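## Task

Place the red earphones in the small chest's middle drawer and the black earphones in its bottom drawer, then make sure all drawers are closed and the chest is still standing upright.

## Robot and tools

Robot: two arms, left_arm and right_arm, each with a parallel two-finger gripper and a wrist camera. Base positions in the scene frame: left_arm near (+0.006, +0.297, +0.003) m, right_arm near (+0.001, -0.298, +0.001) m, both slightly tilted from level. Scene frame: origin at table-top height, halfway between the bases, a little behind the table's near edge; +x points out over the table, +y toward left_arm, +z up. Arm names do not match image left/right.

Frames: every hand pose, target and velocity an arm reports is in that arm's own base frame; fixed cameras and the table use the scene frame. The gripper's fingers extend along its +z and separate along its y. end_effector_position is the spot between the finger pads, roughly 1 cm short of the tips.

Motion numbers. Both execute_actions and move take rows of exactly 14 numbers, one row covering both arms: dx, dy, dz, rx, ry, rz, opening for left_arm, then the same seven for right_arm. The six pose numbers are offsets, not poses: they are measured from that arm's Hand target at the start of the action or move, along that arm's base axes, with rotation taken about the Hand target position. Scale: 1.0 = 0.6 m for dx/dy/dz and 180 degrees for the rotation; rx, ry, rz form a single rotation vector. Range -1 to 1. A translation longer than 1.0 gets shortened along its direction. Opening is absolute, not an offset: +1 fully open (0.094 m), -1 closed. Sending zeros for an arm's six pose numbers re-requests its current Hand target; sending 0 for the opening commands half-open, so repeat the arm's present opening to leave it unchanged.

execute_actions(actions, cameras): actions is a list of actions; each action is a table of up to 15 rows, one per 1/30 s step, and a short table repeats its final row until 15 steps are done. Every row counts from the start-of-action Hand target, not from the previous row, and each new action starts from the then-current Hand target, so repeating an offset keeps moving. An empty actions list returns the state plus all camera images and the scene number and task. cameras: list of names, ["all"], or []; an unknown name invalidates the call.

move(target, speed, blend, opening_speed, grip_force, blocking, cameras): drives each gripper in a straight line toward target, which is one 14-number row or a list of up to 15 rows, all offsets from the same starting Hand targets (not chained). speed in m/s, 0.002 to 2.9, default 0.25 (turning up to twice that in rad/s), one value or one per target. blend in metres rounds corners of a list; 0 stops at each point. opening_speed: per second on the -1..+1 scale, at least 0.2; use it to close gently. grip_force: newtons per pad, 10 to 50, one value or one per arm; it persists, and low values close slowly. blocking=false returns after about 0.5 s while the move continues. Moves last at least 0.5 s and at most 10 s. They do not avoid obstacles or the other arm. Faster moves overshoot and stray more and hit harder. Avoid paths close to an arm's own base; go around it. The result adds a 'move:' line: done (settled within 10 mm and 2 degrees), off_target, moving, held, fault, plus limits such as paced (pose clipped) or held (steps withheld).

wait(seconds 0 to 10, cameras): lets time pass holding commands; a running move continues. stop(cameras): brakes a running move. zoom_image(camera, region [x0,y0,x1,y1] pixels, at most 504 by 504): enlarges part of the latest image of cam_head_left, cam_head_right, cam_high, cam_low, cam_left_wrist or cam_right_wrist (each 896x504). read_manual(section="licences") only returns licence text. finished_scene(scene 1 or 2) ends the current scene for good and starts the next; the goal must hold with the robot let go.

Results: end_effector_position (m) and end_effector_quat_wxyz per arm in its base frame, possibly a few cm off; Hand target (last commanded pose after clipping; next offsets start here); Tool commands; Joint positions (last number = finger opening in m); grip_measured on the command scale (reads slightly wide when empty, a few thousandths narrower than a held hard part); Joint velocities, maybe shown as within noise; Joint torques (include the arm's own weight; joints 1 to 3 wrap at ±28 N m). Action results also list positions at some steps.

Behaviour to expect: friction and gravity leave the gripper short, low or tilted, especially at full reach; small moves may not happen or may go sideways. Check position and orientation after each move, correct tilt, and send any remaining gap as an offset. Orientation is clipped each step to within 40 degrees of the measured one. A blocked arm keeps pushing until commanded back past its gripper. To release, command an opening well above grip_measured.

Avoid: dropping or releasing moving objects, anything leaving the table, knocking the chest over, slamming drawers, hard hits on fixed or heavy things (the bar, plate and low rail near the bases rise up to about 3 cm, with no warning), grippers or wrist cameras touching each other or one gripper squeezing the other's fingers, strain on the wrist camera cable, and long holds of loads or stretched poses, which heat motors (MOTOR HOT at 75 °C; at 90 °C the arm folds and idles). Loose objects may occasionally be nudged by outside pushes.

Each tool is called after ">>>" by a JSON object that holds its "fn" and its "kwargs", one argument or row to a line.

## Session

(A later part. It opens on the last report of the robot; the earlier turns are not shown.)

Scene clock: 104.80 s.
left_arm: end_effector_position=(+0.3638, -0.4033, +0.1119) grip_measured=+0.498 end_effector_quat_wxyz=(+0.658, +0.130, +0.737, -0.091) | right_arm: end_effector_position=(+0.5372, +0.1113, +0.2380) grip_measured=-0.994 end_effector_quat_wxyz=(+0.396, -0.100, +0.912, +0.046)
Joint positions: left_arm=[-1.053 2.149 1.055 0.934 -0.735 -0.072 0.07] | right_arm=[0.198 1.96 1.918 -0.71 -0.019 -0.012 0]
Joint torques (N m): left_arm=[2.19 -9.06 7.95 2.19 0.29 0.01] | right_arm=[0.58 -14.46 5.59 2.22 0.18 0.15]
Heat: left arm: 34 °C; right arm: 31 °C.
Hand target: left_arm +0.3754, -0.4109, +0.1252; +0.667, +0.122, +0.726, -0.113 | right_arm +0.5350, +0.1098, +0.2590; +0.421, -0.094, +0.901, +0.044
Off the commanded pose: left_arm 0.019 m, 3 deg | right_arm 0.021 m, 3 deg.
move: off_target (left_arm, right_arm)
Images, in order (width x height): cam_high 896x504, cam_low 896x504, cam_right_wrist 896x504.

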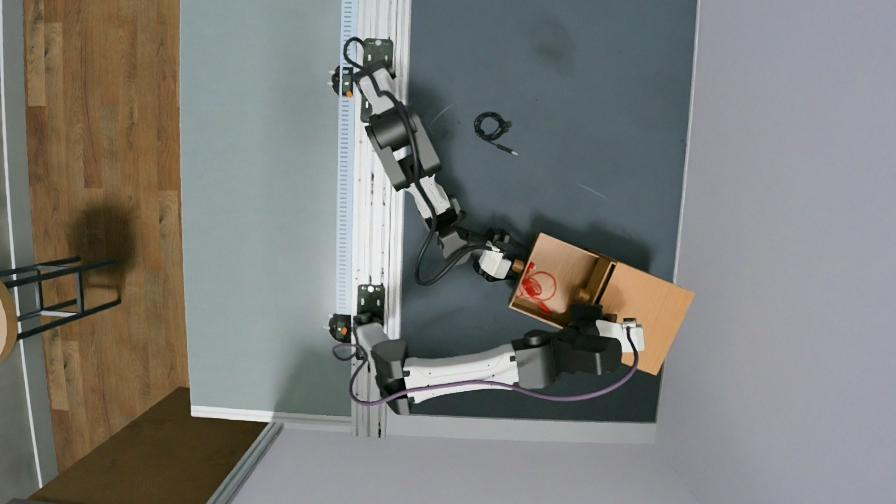

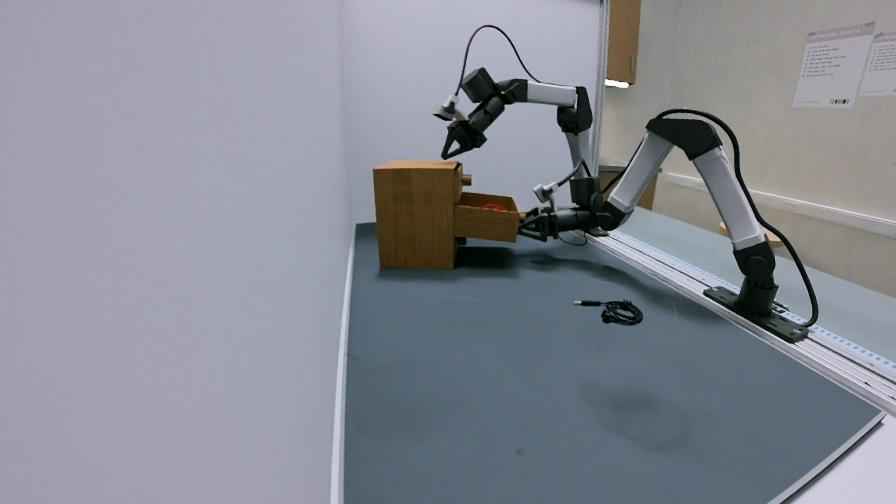

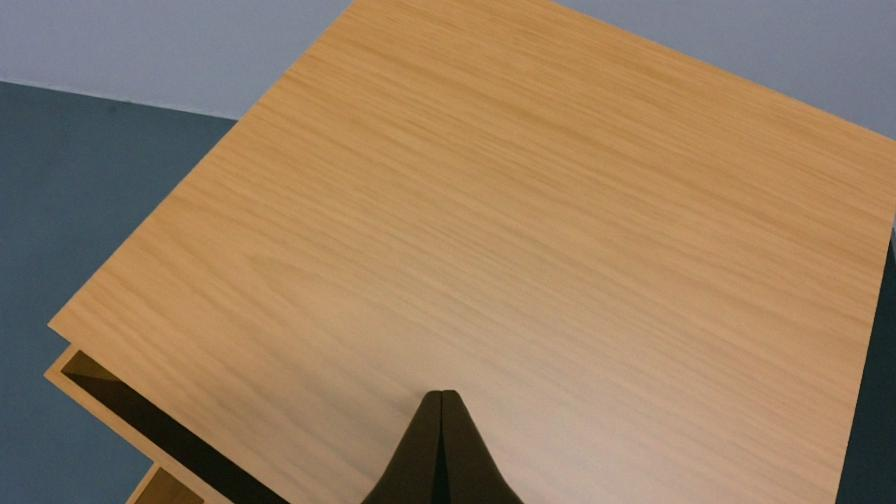

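>>> {"fn": "move", "kwargs": {
  "target": [
    [0,0,0,0,0,0,0.5,0.05,-0.01,0,0,0,0,-1],
    [0,0,0,0,0,0,0.5,0.05,-0.01,-0.11,0,0,0,-1],
    [0.24,-0.108,0.01,0,0,-0.02,0.5,0.05,-0.01,-0.11,0,0,0,-1]
  ],
  "speed": [0.1,0.08,0.06],
  "cameras": ["cam_high","cam_low","cam_left_wrist"]
}}

Scene clock: 110.57 s.
left_arm: end_effector_position=(+0.4474, -0.5241, +0.1220) grip_measured=+0.498 end_effector_quat_wxyz=(+0.640, +0.209, +0.716, -0.185) | right_arm: end_effector_position=(+0.5665, +0.1056, +0.2060) grip_measured=-0.994 end_effector_quat_wxyz=(+0.434, -0.090, +0.895, +0.045)
Joint positions: left_arm=[-0.961 2.5 1.76 0.619 -0.392 -0.044 0.07] | right_arm=[0.179 1.998 1.781 -0.451 -0.019 -0.014 0]
Joint torques (N m): left_arm=[9.94 -11.4 10.04 2.07 -0.9 0.01] | right_arm=[-0.06 -10.29 5.7 2.02 0 0]
Heat: left arm: 35 °C; right arm: 31 °C.
Hand target: left_arm +0.5195, -0.4756, +0.1312; +0.663, +0.144, +0.722, -0.133 | right_arm +0.5649, +0.1040, +0.1929; +0.421, -0.094, +0.901, +0.044
Off the commanded pose: left_arm 0.087 m, 10 deg | right_arm 0.013 m, 2 deg.
move: off_target (left_arm, right_arm)
Images, in order (width x height): cam_high 896x504, cam_low 896x504, cam_left_wrist 896x504.

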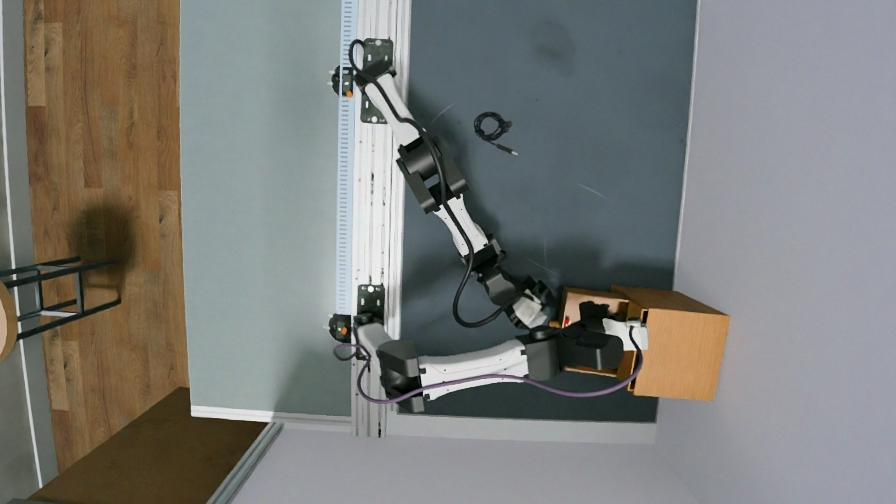

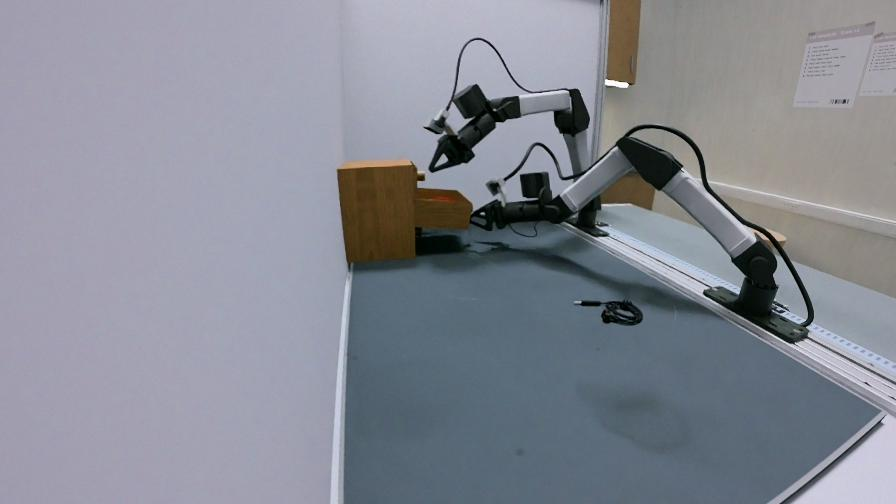

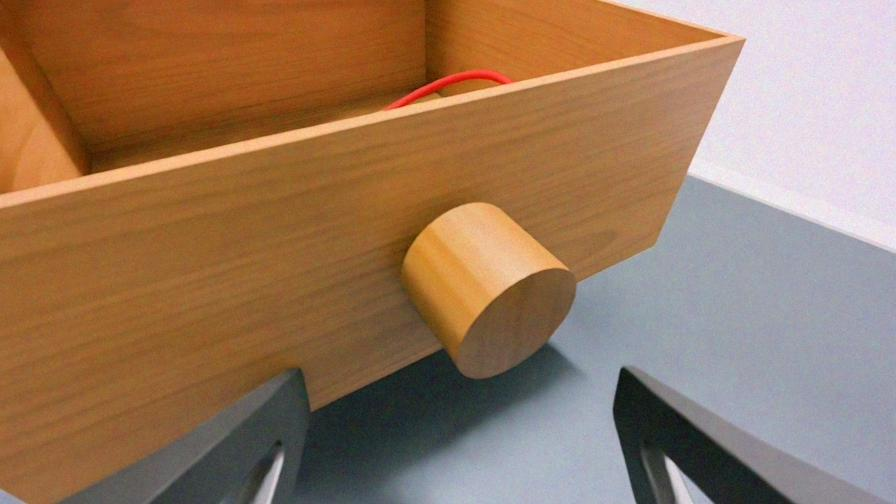

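>>> {"fn": "move", "kwargs": {
  "target": [
    [-0.2,0.06,0,0,0,0,0.5,0,0,0.12,0,0,0,-1],
    [-0.45,0.46,0.2,0,0,0,-0.3,0,0,0.23,0,0,0,-1],
    [-0.45,0.46,0.2,0,0,0,-0.3,-0.3,-0.13,0.1,0.012,-0.195,-0.091,0.5],
    [-0.45,0.46,0.2,0,0,0,-0.3,-0.3,-0.13,-0.17,0.012,-0.195,-0.091,0.5]
  ],
  "speed": [0.15,0.3,0.25,0.2],
  "cameras": ["cam_high","cam_right_wrist","cam_low"]
}}

Scene clock: 121.10 s.
left_arm: end_effector_position=(+0.2476, -0.1987, +0.2405) grip_measured=-0.298 end_effector_quat_wxyz=(+0.656, +0.156, +0.729, -0.120) | right_arm: end_effector_position=(+0.3822, +0.0254, +0.0715) grip_measured=+0.498 end_effector_quat_wxyz=(+0.641, +0.026, +0.766, -0.032)
Joint positions: left_arm=[-0.986 0.798 0.427 0.237 -0.59 -0.045 0.033] | right_arm=[0.186 1.886 0.237 1.466 0.266 0.032 0.07]
Joint torques (N m): left_arm=[1.11 -0.85 7.64 2.22 -0.02 -0.13] | right_arm=[0.83 -4.66 2.44 3.48 0.19 0.03]
Heat: left arm: 36 °C; right arm: 31 °C.
Hand target: left_arm +0.2496, -0.1996, +0.2511; +0.663, +0.144, +0.722, -0.133 | right_arm +0.3850, +0.0259, +0.0910; +0.676, +0.033, +0.736, -0.029
Off the commanded pose: left_arm 0.011 m, 2 deg | right_arm 0.020 m, 5 deg.
elbow stopped short (right arm): the move would have taken joint 3 (elbow) straighter than the controller allows.
move: off_target (left_arm, right_arm)
Images, in order (width x height): cam_high 896x504, cam_low 896x504, cam_right_wrist 896x504.

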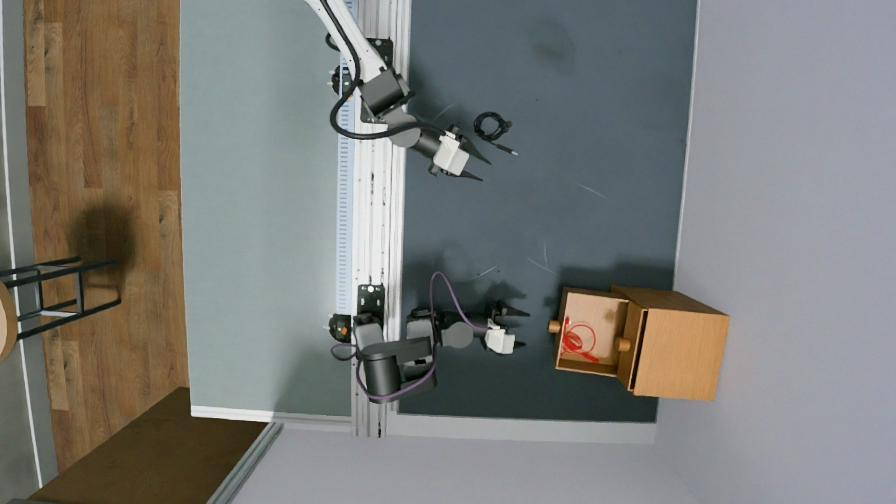

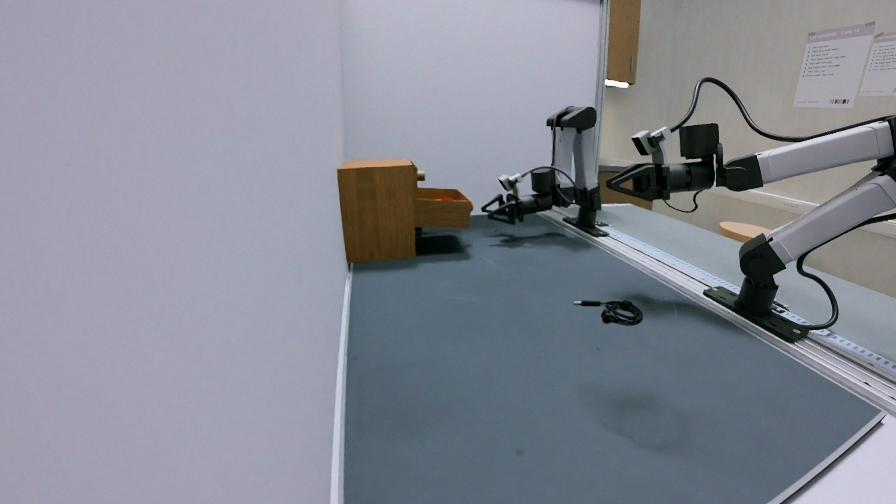

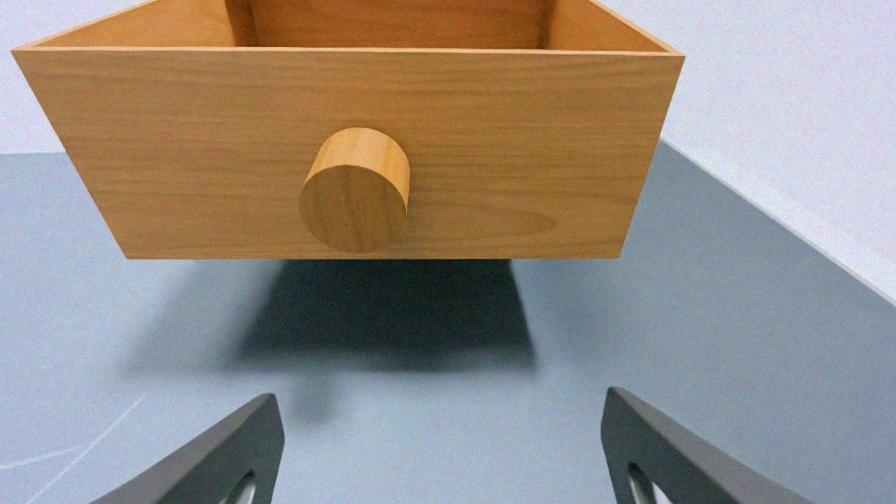

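>>> {"fn": "move", "kwargs": {
  "target": [
    [0,0,0,0,0,0,-0.3,0.02,0.037,0.01,0,0,0,0.5],
    [0,0,0,0,0,0,-0.3,0.136,0.036,0.01,0,0,0,0.5]
  ],
  "speed": 0.15,
  "cameras": ["cam_right_wrist"]
}}

Scene clock: 123.30 s.
left_arm: end_effector_position=(+0.2476, -0.1987, +0.2405) grip_measured=-0.298 end_effector_quat_wxyz=(+0.656, +0.156, +0.729, -0.120) | right_arm: end_effector_position=(+0.4580, +0.0483, +0.1067) grip_measured=+0.498 end_effector_quat_wxyz=(+0.687, +0.038, +0.725, -0.026)
Joint positions: left_arm=[-0.986 0.798 0.427 0.237 -0.59 -0.045 0.033] | right_arm=[0.221 1.986 0.547 1.382 0.311 0.032 0.07]
Joint torques (N m): left_arm=[1.11 -0.85 7.66 2.22 -0.02 -0.13] | right_arm=[-0.68 -5.83 6.52 1.86 -0.06 0.03]
Heat: left arm: 35 °C; right arm: 31 °C.
Hand target: left_arm +0.2496, -0.1996, +0.2511; +0.663, +0.144, +0.722, -0.133 | right_arm +0.4666, +0.0476, +0.0970; +0.676, +0.033, +0.736, -0.029
Off the commanded pose: left_arm 0.011 m, 2 deg | right_arm 0.013 m, 2 deg.
move: off_target (left_arm, right_arm)
Images, in order (width x height): cam_right_wrist 896x504.

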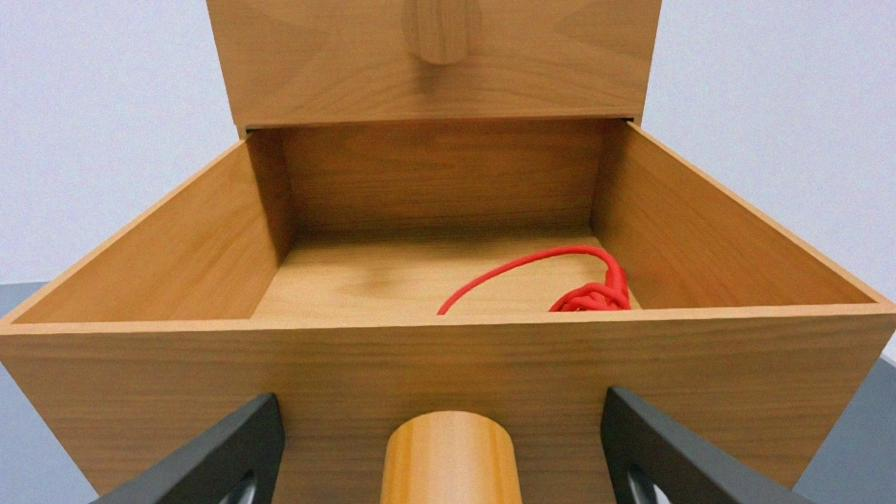

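>>> {"fn": "move", "kwargs": {
  "target": [
    [0,0,0,0,0,0,-0.3,0.01,0,-0.025,0,0,0,0.5],
    [0,0,0,0,0,0,-0.3,0.01,0,-0.025,0,0,0,-0.5],
    [0,0,0,0,0,0,-0.3,0.01,0,0.015,0,0,0,-0.5],
    [0,0,0,0,0,0,-0.3,0.27,-0.02,0.02,0,0,0,-0.5]
  ],
  "speed": [0.1,0.1,0.06,0.08],
  "cameras": ["cam_right_wrist","cam_high","cam_low"]
}}

Scene clock: 127.97 s.
left_arm: end_effector_position=(+0.2476, -0.1987, +0.2405) grip_measured=-0.298 end_effector_quat_wxyz=(+0.656, +0.156, +0.729, -0.120) | right_arm: end_effector_position=(+0.5982, +0.0360, +0.0880) grip_measured=-0.456 end_effector_quat_wxyz=(+0.651, +0.029, +0.758, -0.028)
Joint positions: left_arm=[-0.986 0.798 0.427 0.237 -0.59 -0.045 0.033] | right_arm=[0.116 2.271 1.181 0.935 0.195 0.025 0.026]
Joint torques (N m): left_arm=[1.11 -0.85 7.65 2.22 -0.02 -0.13] | right_arm=[-0.14 -7.88 15.53 2.29 0.11 0.01]
Heat: left arm: 35 °C; right arm: 32 °C.
Hand target: left_arm +0.2496, -0.1996, +0.2511; +0.663, +0.144, +0.722, -0.133 | right_arm +0.6286, +0.0355, +0.1089; +0.676, +0.033, +0.736, -0.029
Off the commanded pose: left_arm 0.011 m, 2 deg | right_arm 0.037 m, 4 deg.
move: off_target (left_arm, right_arm); target 2's new opening was sent with right_arm's hand 0.012 m and 0 deg from that target
Images, in order (width x height): cam_high 896x504, cam_low 896x504, cam_right_wrist 896x504.

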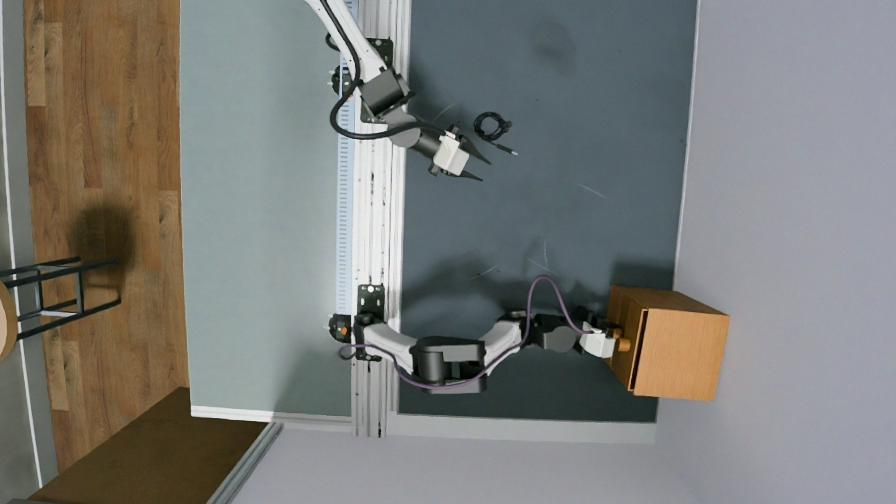

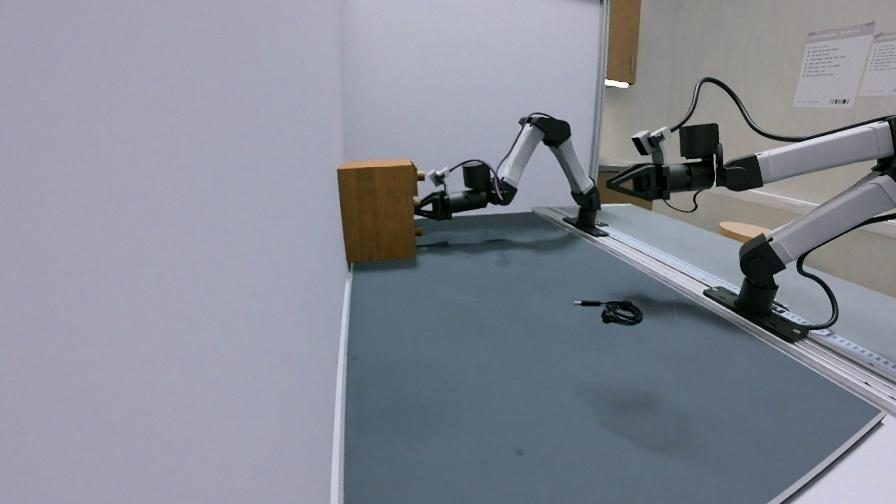

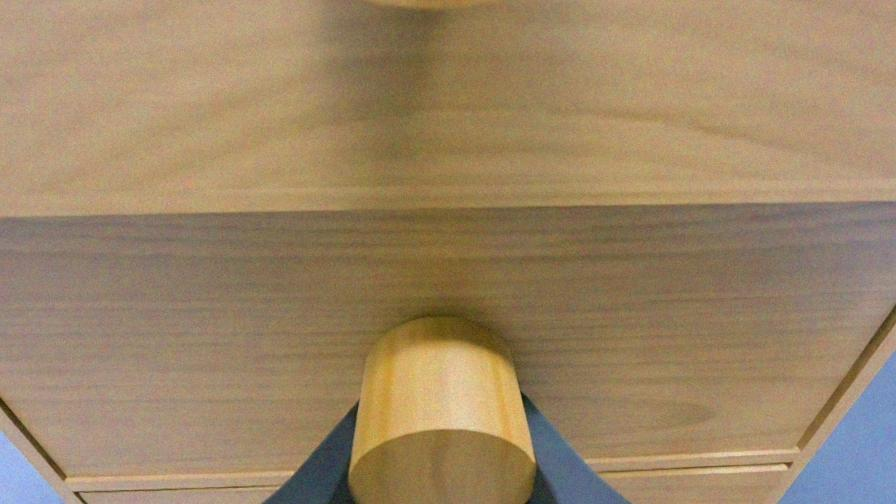

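>>> {"fn": "move", "kwargs": {
  "target": [
    [0,0,0,0,0,0,-0.15,-0.05,0,-0.02,0,0,0,0.4],
    [0.071,0.241,-0.218,0.094,0.467,0.101,-0.15,-0.2,0,-0.02,0,0,0,0.4],
    [0.071,0.241,-0.382,0.094,0.467,0.101,-0.15,-0.2,0,0.115,0,0,0,-1],
    [0.071,0.241,-0.382,0.094,0.467,0.101,-1,-0.12,0,0.115,0,0,0,-1],
    [0.071,0.241,-0.15,0.094,0.467,0.101,-1,-0.05,0,0.115,0,0,0,-1]
  ],
  "speed": [0.1,0.3,0.2,0.1,0.12],
  "cameras": ["cam_right_wrist","cam_left_wrist","cam_high","cam_low"]
}}

Scene clock: 138.67 s.
left_arm: end_effector_position=(+0.2889, -0.0558, +0.1456) grip_measured=-0.945 end_effector_quat_wxyz=(-0.021, +0.000, +1.000, +0.006) | right_arm: end_effector_position=(+0.5805, +0.0367, +0.1791) grip_measured=-0.994 end_effector_quat_wxyz=(+0.676, +0.036, +0.735, -0.031)
Joint positions: left_arm=[-0.193 1.699 1.53 -1.446 -0.004 -0.194 0.003] | right_arm=[0.129 2.024 1.142 0.796 0.223 0.022 0]
Joint torques (N m): left_arm=[1.01 -8.88 7.92 -0.05 -0.02 0.11] | right_arm=[-0.72 -6.19 12.66 2.05 -0.1 0.05]
Heat: left arm: 36 °C; right arm: 33 °C.
Hand target: left_arm +0.2921, -0.0551, +0.1611; -0.001, +0.001, +1.000, +0.000 | right_arm +0.5986, +0.0355, +0.1781; +0.676, +0.033, +0.736, -0.029
Off the commanded pose: left_arm 0.016 m, 2 deg | right_arm 0.018 m, 0 deg.
move: off_target (left_arm, right_arm); target 3's new opening was sent with right_arm's hand 0.021 m and 2 deg from that target
Images, in order (width x height): cam_high 896x504, cam_low 896x504, cam_left_wrist 896x504, cam_right_wrist 896x504.

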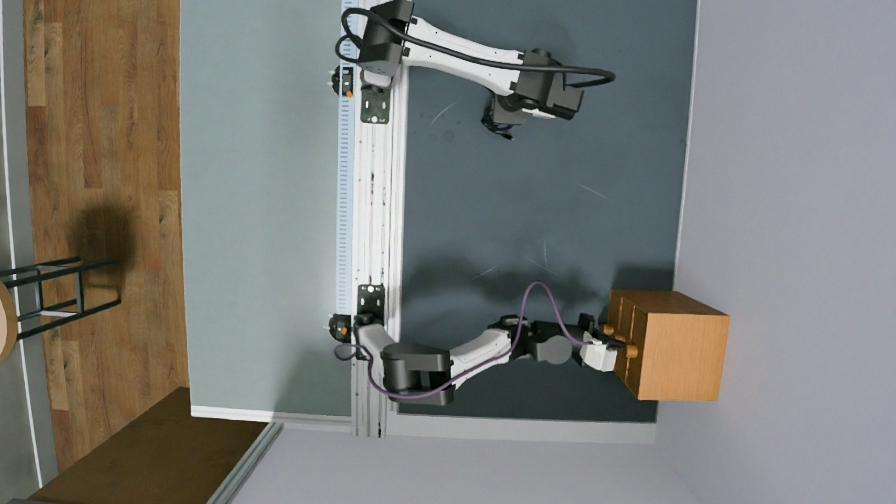

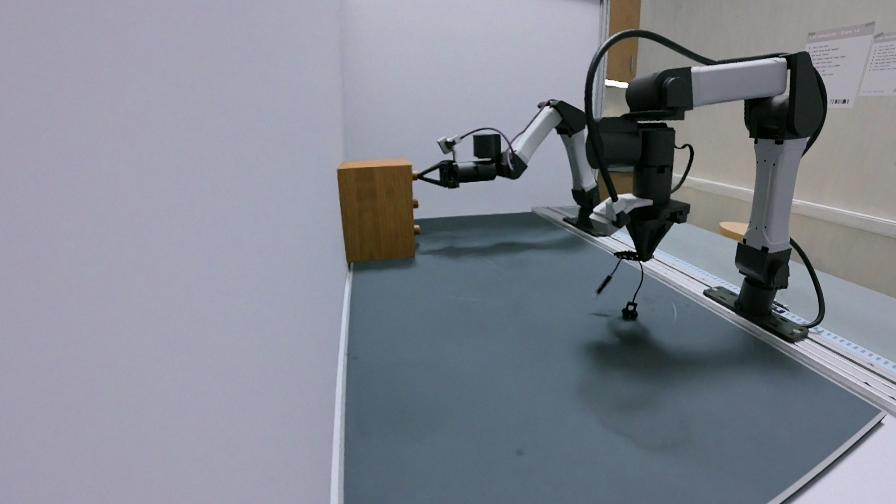

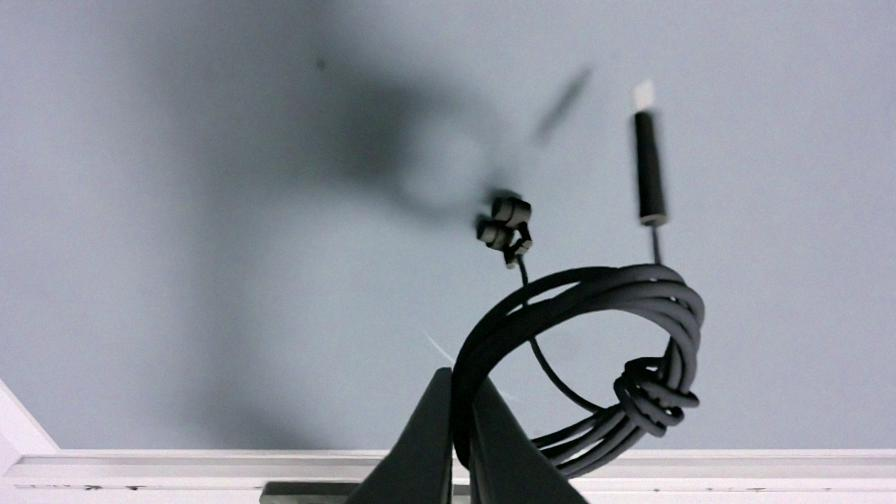

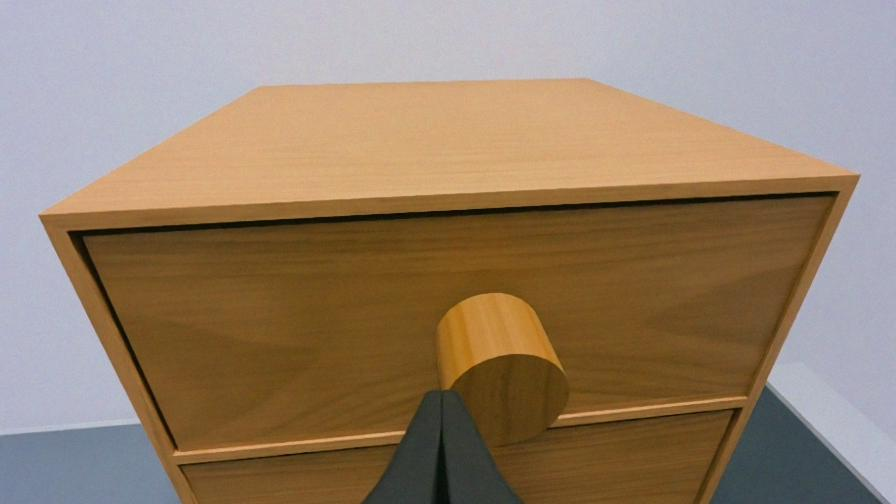

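>>> {"fn": "move", "kwargs": {
  "target": [
    [0.10,-0.49,0.0,0,0,0,-1,-0.148,0,0,0,0,0,-1],
    [0.10,-0.49,-0.19,0,0,0,-1,-0.148,-0.03,-0.19,0,0,0.028,0.5],
    [0.10,-0.49,-0.19,0,0,0,-0.3,-0.148,-0.03,-0.19,0,0,0.028,0.5],
    [0.10,-0.49,0.12,0,0,0,-0.3,-0.148,-0.03,-0.19,0,0,0.028,0.5]
  ],
  "speed": 0.22,
  "cameras": ["cam_right_wrist","cam_left_wrist","cam_high"]
}}

Scene clock: 145.77 s.
left_arm: end_effector_position=(+0.3553, -0.3502, +0.2081) grip_measured=-0.302 end_effector_quat_wxyz=(+0.125, +0.006, +0.985, -0.121) | right_arm: end_effector_position=(+0.5093, +0.0176, +0.0673) grip_measured=+0.498 end_effector_quat_wxyz=(+0.674, +0.005, +0.738, -0.001)
Joint positions: left_arm=[-0.779 2.33 2.659 -1.551 -0.001 -0.766 0.033] | right_arm=[0.057 2.203 0.744 1.368 0.065 0.012 0.07]
Joint torques (N m): left_arm=[0.2 -14.58 7.16 0.78 -0.1 -0.11] | right_arm=[-0.14 -7.8 3.84 2.59 -0.07 0.02]
Heat: left arm: 36 °C; right arm: 33 °C.
Hand target: left_arm +0.3523, -0.3490, +0.2331; -0.001, +0.001, +1.000, +0.000 | right_arm +0.5097, +0.0174, +0.0638; +0.676, +0.000, +0.737, +0.001
Off the commanded pose: left_arm 0.025 m, 20 deg | right_arm 0.003 m, 1 deg.
joint sent to its limit (left arm) — joint 4 (wrist pitch), lower limit. The joint targets are off in orientation, not in position.
move: off_target (left_arm); target 3's new opening was sent with left_arm's hand 0.011 m and 2 deg from that target
Images, in order (width x height): cam_high 896x504, cam_left_wrist 896x504, cam_right_wrist 896x504.

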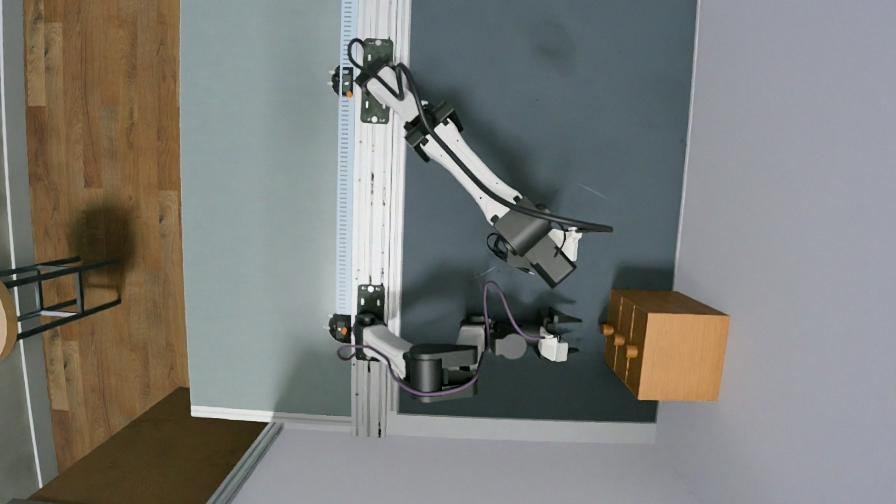

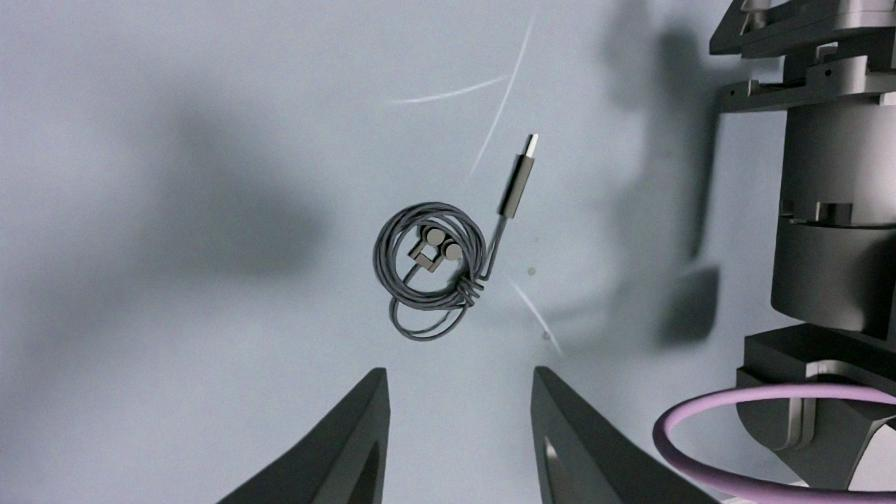

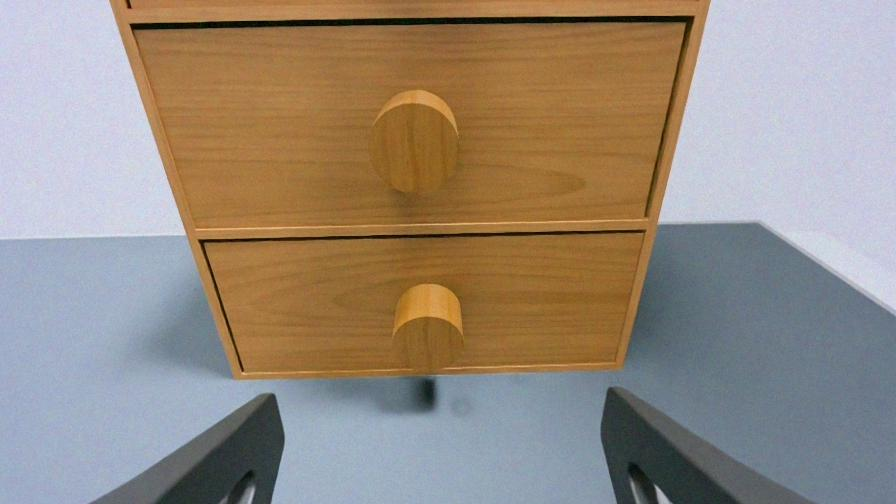

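>>> {"fn": "move", "kwargs": {
  "target": [
    [-0.17,0.5,0.03,0,0,0,-0.3,0.058,0.016,-0.092,0,0.03,0,0.5],
    [-0.17,0.5,0.03,0,0,0,-0.3,0.178,0.016,-0.092,0,0.03,0,0.5],
    [-0.17,0.5,0.03,0,0,0,-0.3,0.178,0.016,-0.092,0,0.03,0,-0.55]
  ],
  "speed": [0.25,0.12,0.1],
  "cameras": ["cam_right_wrist","cam_low"]
}}

Scene clock: 149.53 s.
left_arm: end_effector_position=(+0.2539, -0.0530, +0.2500) grip_measured=-0.302 end_effector_quat_wxyz=(+0.121, -0.003, +0.992, -0.032) | right_arm: end_effector_position=(+0.6010, +0.0275, +0.0164) grip_measured=-0.438 end_effector_quat_wxyz=(+0.650, +0.000, +0.760, -0.001)
Joint positions: left_arm=[-0.195 1.396 1.637 -1.56 0.015 -0.203 0.033] | right_arm=[0.065 2.492 1.208 1.128 0.066 0.009 0.026]
Joint torques (N m): left_arm=[0.76 -5.33 4.14 0.74 -0.21 0.11] | right_arm=[-0.09 -9.25 10.99 1.67 0 0.1]
Heat: left arm: 36 °C; right arm: 34 °C.
Hand target: left_arm +0.2502, -0.0490, +0.2512; -0.001, +0.001, +1.000, +0.000 | right_arm +0.6165, +0.0270, +0.0087; +0.641, +0.000, +0.768, +0.001
Off the commanded pose: left_arm 0.005 m, 15 deg | right_arm 0.017 m, 1 deg.
joint sent to its limit (left arm) — joint 4 (wrist pitch), lower limit. The joint targets are off in orientation, not in position.
move: off_target (left_arm, right_arm); target 3's new opening was sent with right_arm's hand 0.021 m and 2 deg from that target
Images, in order (width x height): cam_low 896x504, cam_right_wrist 896x504.

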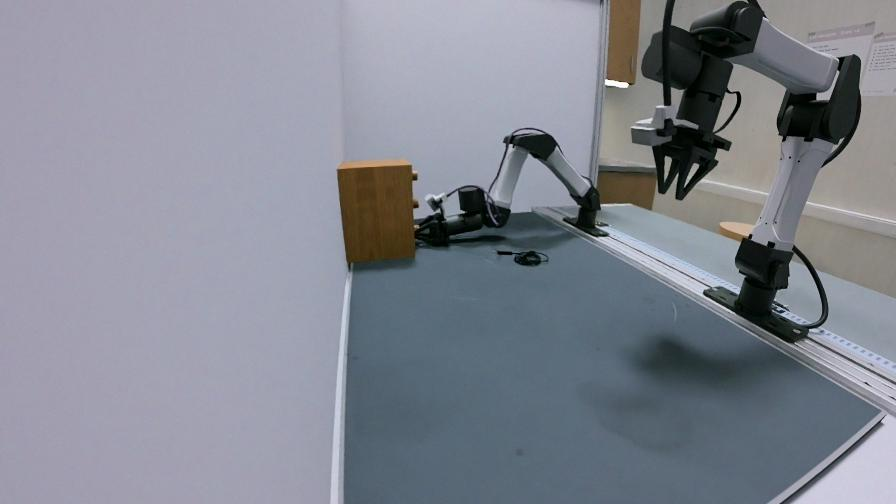

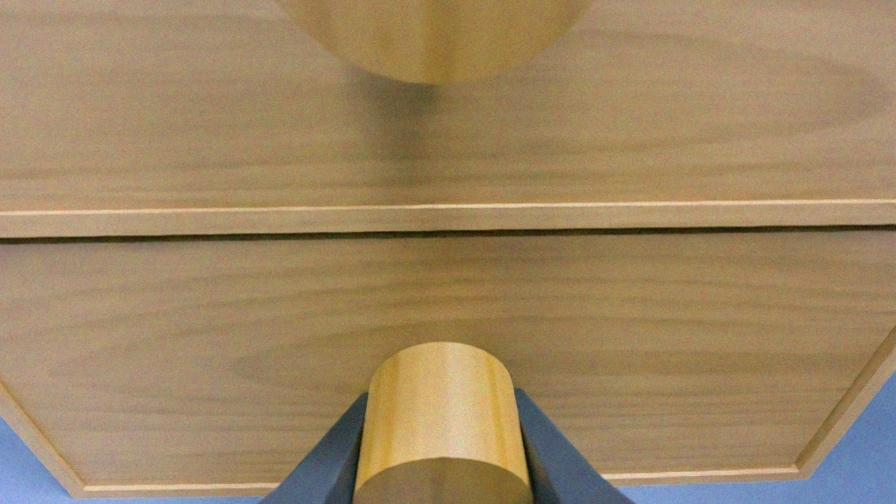

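>>> {"fn": "move", "kwargs": {
  "target": [
    [-0.17,0.5,0.03,0,0,0,-0.3,-0.189,0,0.008,0,0,0,-0.55],
    [-0.17,0.5,0.03,0,0,0,-0.3,-0.189,0,0.008,0,0,0,0.4],
    [-0.17,0.5,0.03,0,0,0,-0.3,-0.31,0,0.012,0,0,0,0.4]
  ],
  "speed": [0.12,0.1,0.15],
  "cameras": []
}}

>>> {"fn": "execute_actions", "kwargs": {
  "actions": [],
  "cameras": ["cam_right_wrist","cam_high"]
}}

Scene clock: 155.83 s.
left_arm: end_effector_position=(+0.1494, +0.2458, +0.2587) grip_measured=-0.302 end_effector_quat_wxyz=(+0.074, -0.003, +0.991, +0.112) | right_arm: end_effector_position=(+0.4363, +0.0268, +0.0061) grip_measured=+0.398 end_effector_quat_wxyz=(+0.607, +0.001, +0.795, +0.002)
Joint positions: left_arm=[1.031 1.496 1.756 -1.561 0.01 1.023 0.033] | right_arm=[0.098 2.224 0.484 1.472 0.092 0.029 0.066]
Joint torques (N m): left_arm=[0.99 -4.53 7.77 0.76 -0.11 0.13] | right_arm=[0.92 -6.19 -0.72 3.6 0.16 0.02]
Heat: left arm: 36 °C; right arm: 34 °C.
Hand target: left_arm +0.1482, +0.2510, +0.2691; -0.001, +0.001, +1.000, +0.000 | right_arm +0.4305, +0.0271, +0.0159; +0.641, +0.000, +0.768, +0.001
Off the commanded pose: left_arm 0.012 m, 16 deg | right_arm 0.011 m, 5 deg.
joint sent to its limit (left arm) — joint 4 (wrist pitch), lower limit. The joint targets are off in orientation, not in position.
joint sent to its limit (right arm) — joint 4 (wrist pitch), upper limit. The joint targets still meet the commanded pose.
move: off_target (left_arm, right_arm)
No camera images: "cameras" was empty.

Scene clock: 155.83 s.
left_arm: end_effector_position=(+0.1494, +0.2458, +0.2587) grip_measured=-0.302 end_effector_quat_wxyz=(+0.074, -0.003, +0.991, +0.112) | right_arm: end_effector_position=(+0.4363, +0.0268, +0.0061) grip_measured=+0.398 end_effector_quat_wxyz=(+0.607, +0.001, +0.795, +0.002)
Joint positions: left_arm=[1.031 1.496 1.756 -1.561 0.01 1.023 0.033] | right_arm=[0.098 2.224 0.484 1.472 0.092 0.029 0.066]
Joint velocities: within noise
Joint torques (N m): left_arm=[0.99 -4.53 7.77 0.76 -0.11 0.13] | right_arm=[0.92 -6.19 -0.72 3.6 0.16 0.02]
Heat: left arm: 36 °C; right arm: 34 °C.
Hand target: left_arm +0.1482, +0.2510, +0.2691; -0.001, +0.001, +1.000, +0.000 | right_arm +0.4305, +0.0271, +0.0159; +0.641, +0.000, +0.768, +0.001
Tool commands: left_gripper/opening=-0.3 right_gripper/opening=+0.4
Off the commanded pose: left_arm 0.012 m, 16 deg | right_arm 0.011 m, 5 deg.
Images, in order (width x height): cam_high 896x504, cam_right_wrist 896x504.

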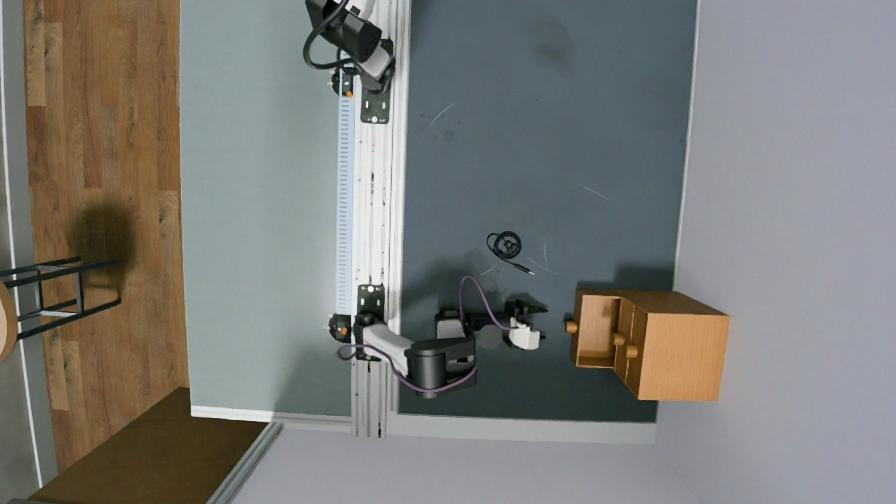

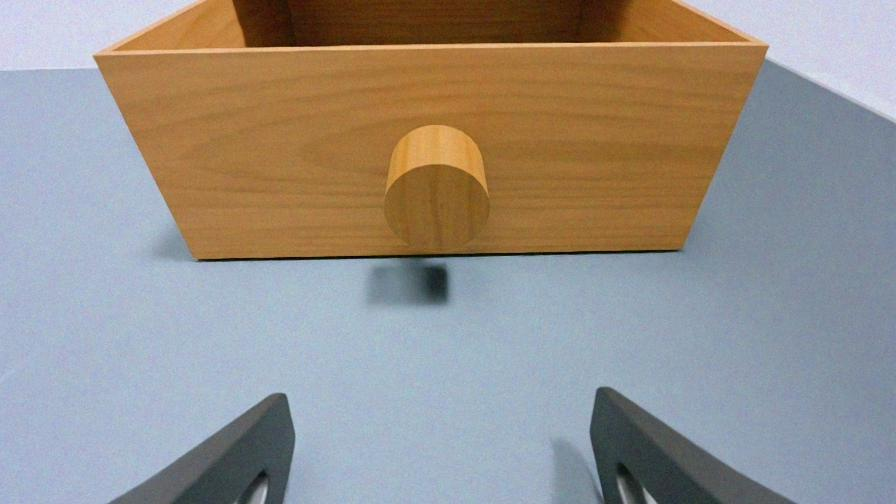

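>>> {"fn": "move", "kwargs": {
  "target": [
    [0,0,0,0,0,0,-0.3,-0.084,0.155,0.307,0.08,0.438,-0.097,-0.2],
    [0,0,0,0,0,0,-0.3,-0.0725,0.2065,0.0985,0.08,0.438,-0.097,-0.2]
  ],
  "speed": 0.3,
  "blend": [0.03,0],
  "cameras": ["cam_right_wrist"]
}}

Scene clock: 159.87 s.
left_arm: end_effector_position=(+0.1494, +0.2458, +0.2587) grip_measured=-0.302 end_effector_quat_wxyz=(+0.074, -0.003, +0.991, +0.112) | right_arm: end_effector_position=(+0.3839, +0.1483, +0.0813) grip_measured=-0.198 end_effector_quat_wxyz=(-0.001, +0.177, +0.984, -0.006)
Joint positions: left_arm=[1.031 1.496 1.756 -1.561 0.01 1.023 0.033] | right_arm=[0.373 2.136 1.868 -1.311 0.01 0.729 0.038]
Joint torques (N m): left_arm=[0.99 -4.55 7.76 0.76 -0.11 0.13] | right_arm=[0.31 -10.14 4.98 0.58 0.02 0.14]
Heat: left arm: 36 °C; right arm: 34 °C.
Hand target: left_arm +0.1482, +0.2510, +0.2691; -0.001, +0.001, +1.000, +0.000 | right_arm +0.3871, +0.1509, +0.0750; -0.001, +0.182, +0.983, -0.001
Off the commanded pose: left_arm 0.012 m, 16 deg | right_arm 0.008 m, 1 deg.
joint sent to its limit (left arm) — joint 4 (wrist pitch), lower limit. The joint targets are off in orientation, not in position.
move: off_target (left_arm)
Images, in order (width x height): cam_right_wrist 896x504.

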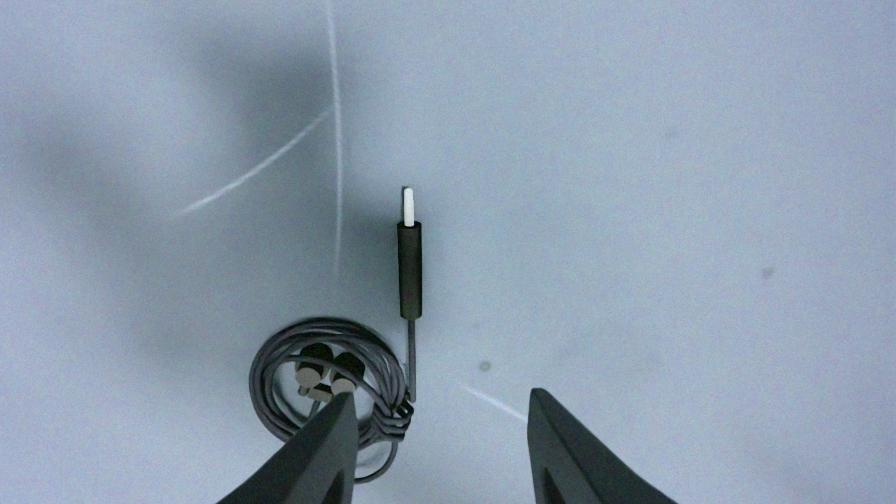

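>>> {"fn": "move", "kwargs": {
  "target": [
    [0,0,0,0,0,0,-0.3,-0.01,0.03,-0.142,0,0,0,-0.2],
    [0,0,0,0,0,0,-0.3,-0.01,0.03,-0.142,0,0,0,-1],
    [0,0,0,0,0,0,-0.3,0,0.0,0.27,0,0,0.5,-1],
    [0,0,0,0,0,0,-0.3,0.25,-0.215,0.27,0,0,0.6,-1]
  ],
  "speed": [0.15,0.1,0.25,0.25],
  "cameras": ["cam_right_wrist","cam_high","cam_low"]
}}

Scene clock: 168.00 s.
left_arm: end_effector_position=(+0.1494, +0.2458, +0.2587) grip_measured=-0.302 end_effector_quat_wxyz=(+0.074, -0.003, +0.991, +0.112) | right_arm: end_effector_position=(+0.5267, +0.0222, +0.2366) grip_measured=-0.890 end_effector_quat_wxyz=(-0.194, +0.662, -0.707, +0.155)
Joint positions: left_arm=[1.031 1.496 1.756 -1.561 0.01 1.023 0.033] | right_arm=[0.035 2.391 2.841 -1.518 -0.02 -1.464 0.005]
Joint torques (N m): left_arm=[0.99 -4.53 7.76 0.76 -0.11 0.13] | right_arm=[0.65 -10.17 7.23 1.67 0.12 0.02]
Heat: left arm: 36 °C; right arm: 36 °C.
Hand target: left_arm +0.1482, +0.2510, +0.2691; -0.001, +0.001, +1.000, +0.000 | right_arm +0.5371, +0.0219, +0.2370; +0.000, +0.689, -0.725, +0.001
Off the commanded pose: left_arm 0.012 m, 16 deg | right_arm 0.010 m, 29 deg.
elbow stopped short (right arm): the move would have taken joint 3 (elbow) straighter than the controller allows.
joint sent to its limit (left arm) — joint 4 (wrist pitch), lower limit. The joint targets are off in orientation, not in position.
move: off_target (left_arm, right_arm)
Images, in order (width x height): cam_high 896x504, cam_low 896x504, cam_right_wrist 896x504.

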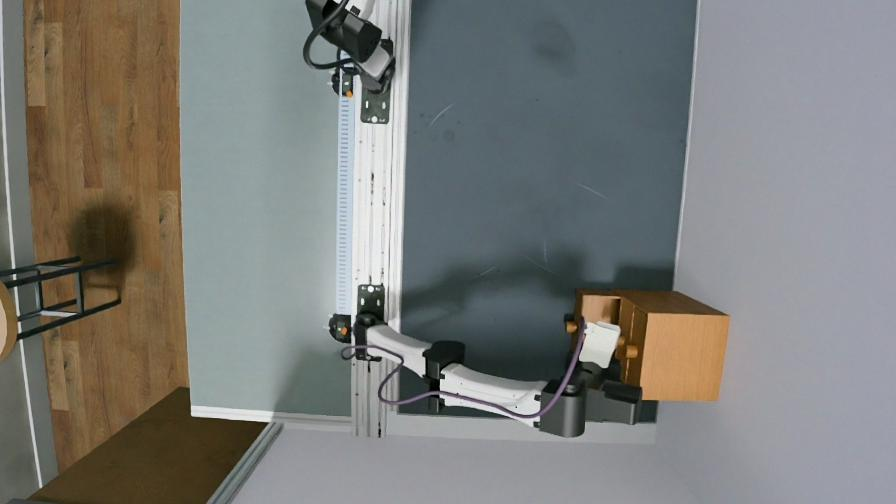

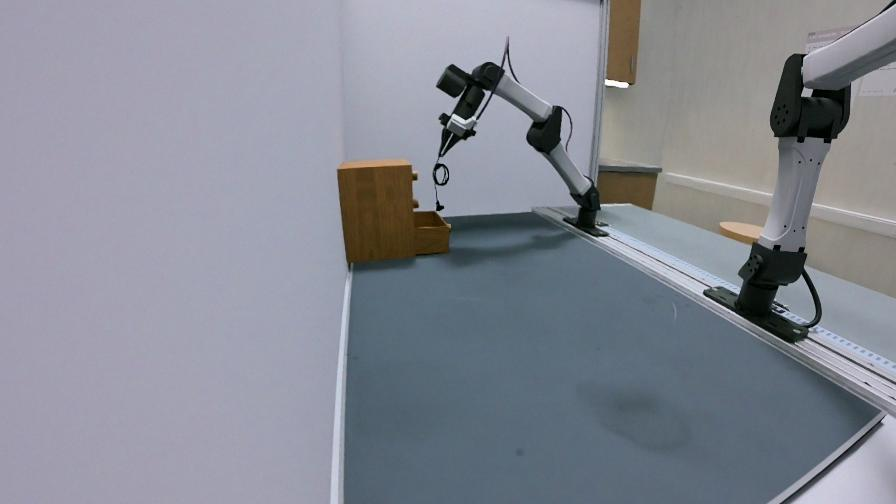

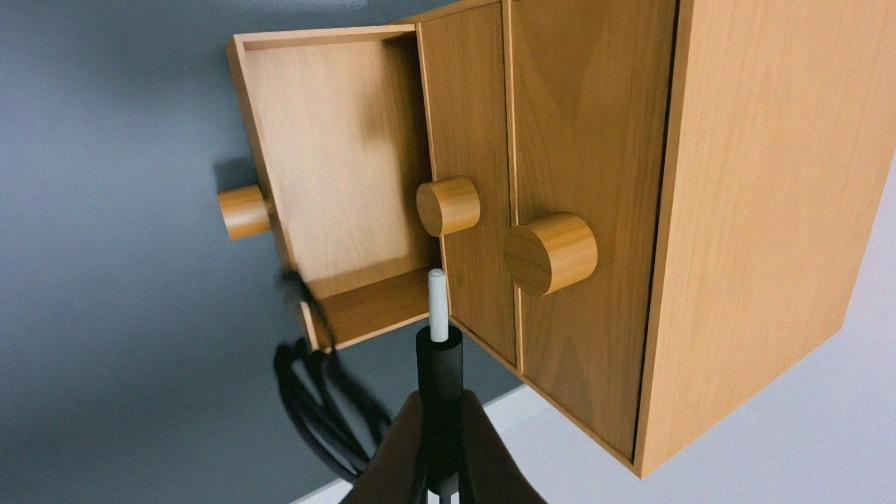

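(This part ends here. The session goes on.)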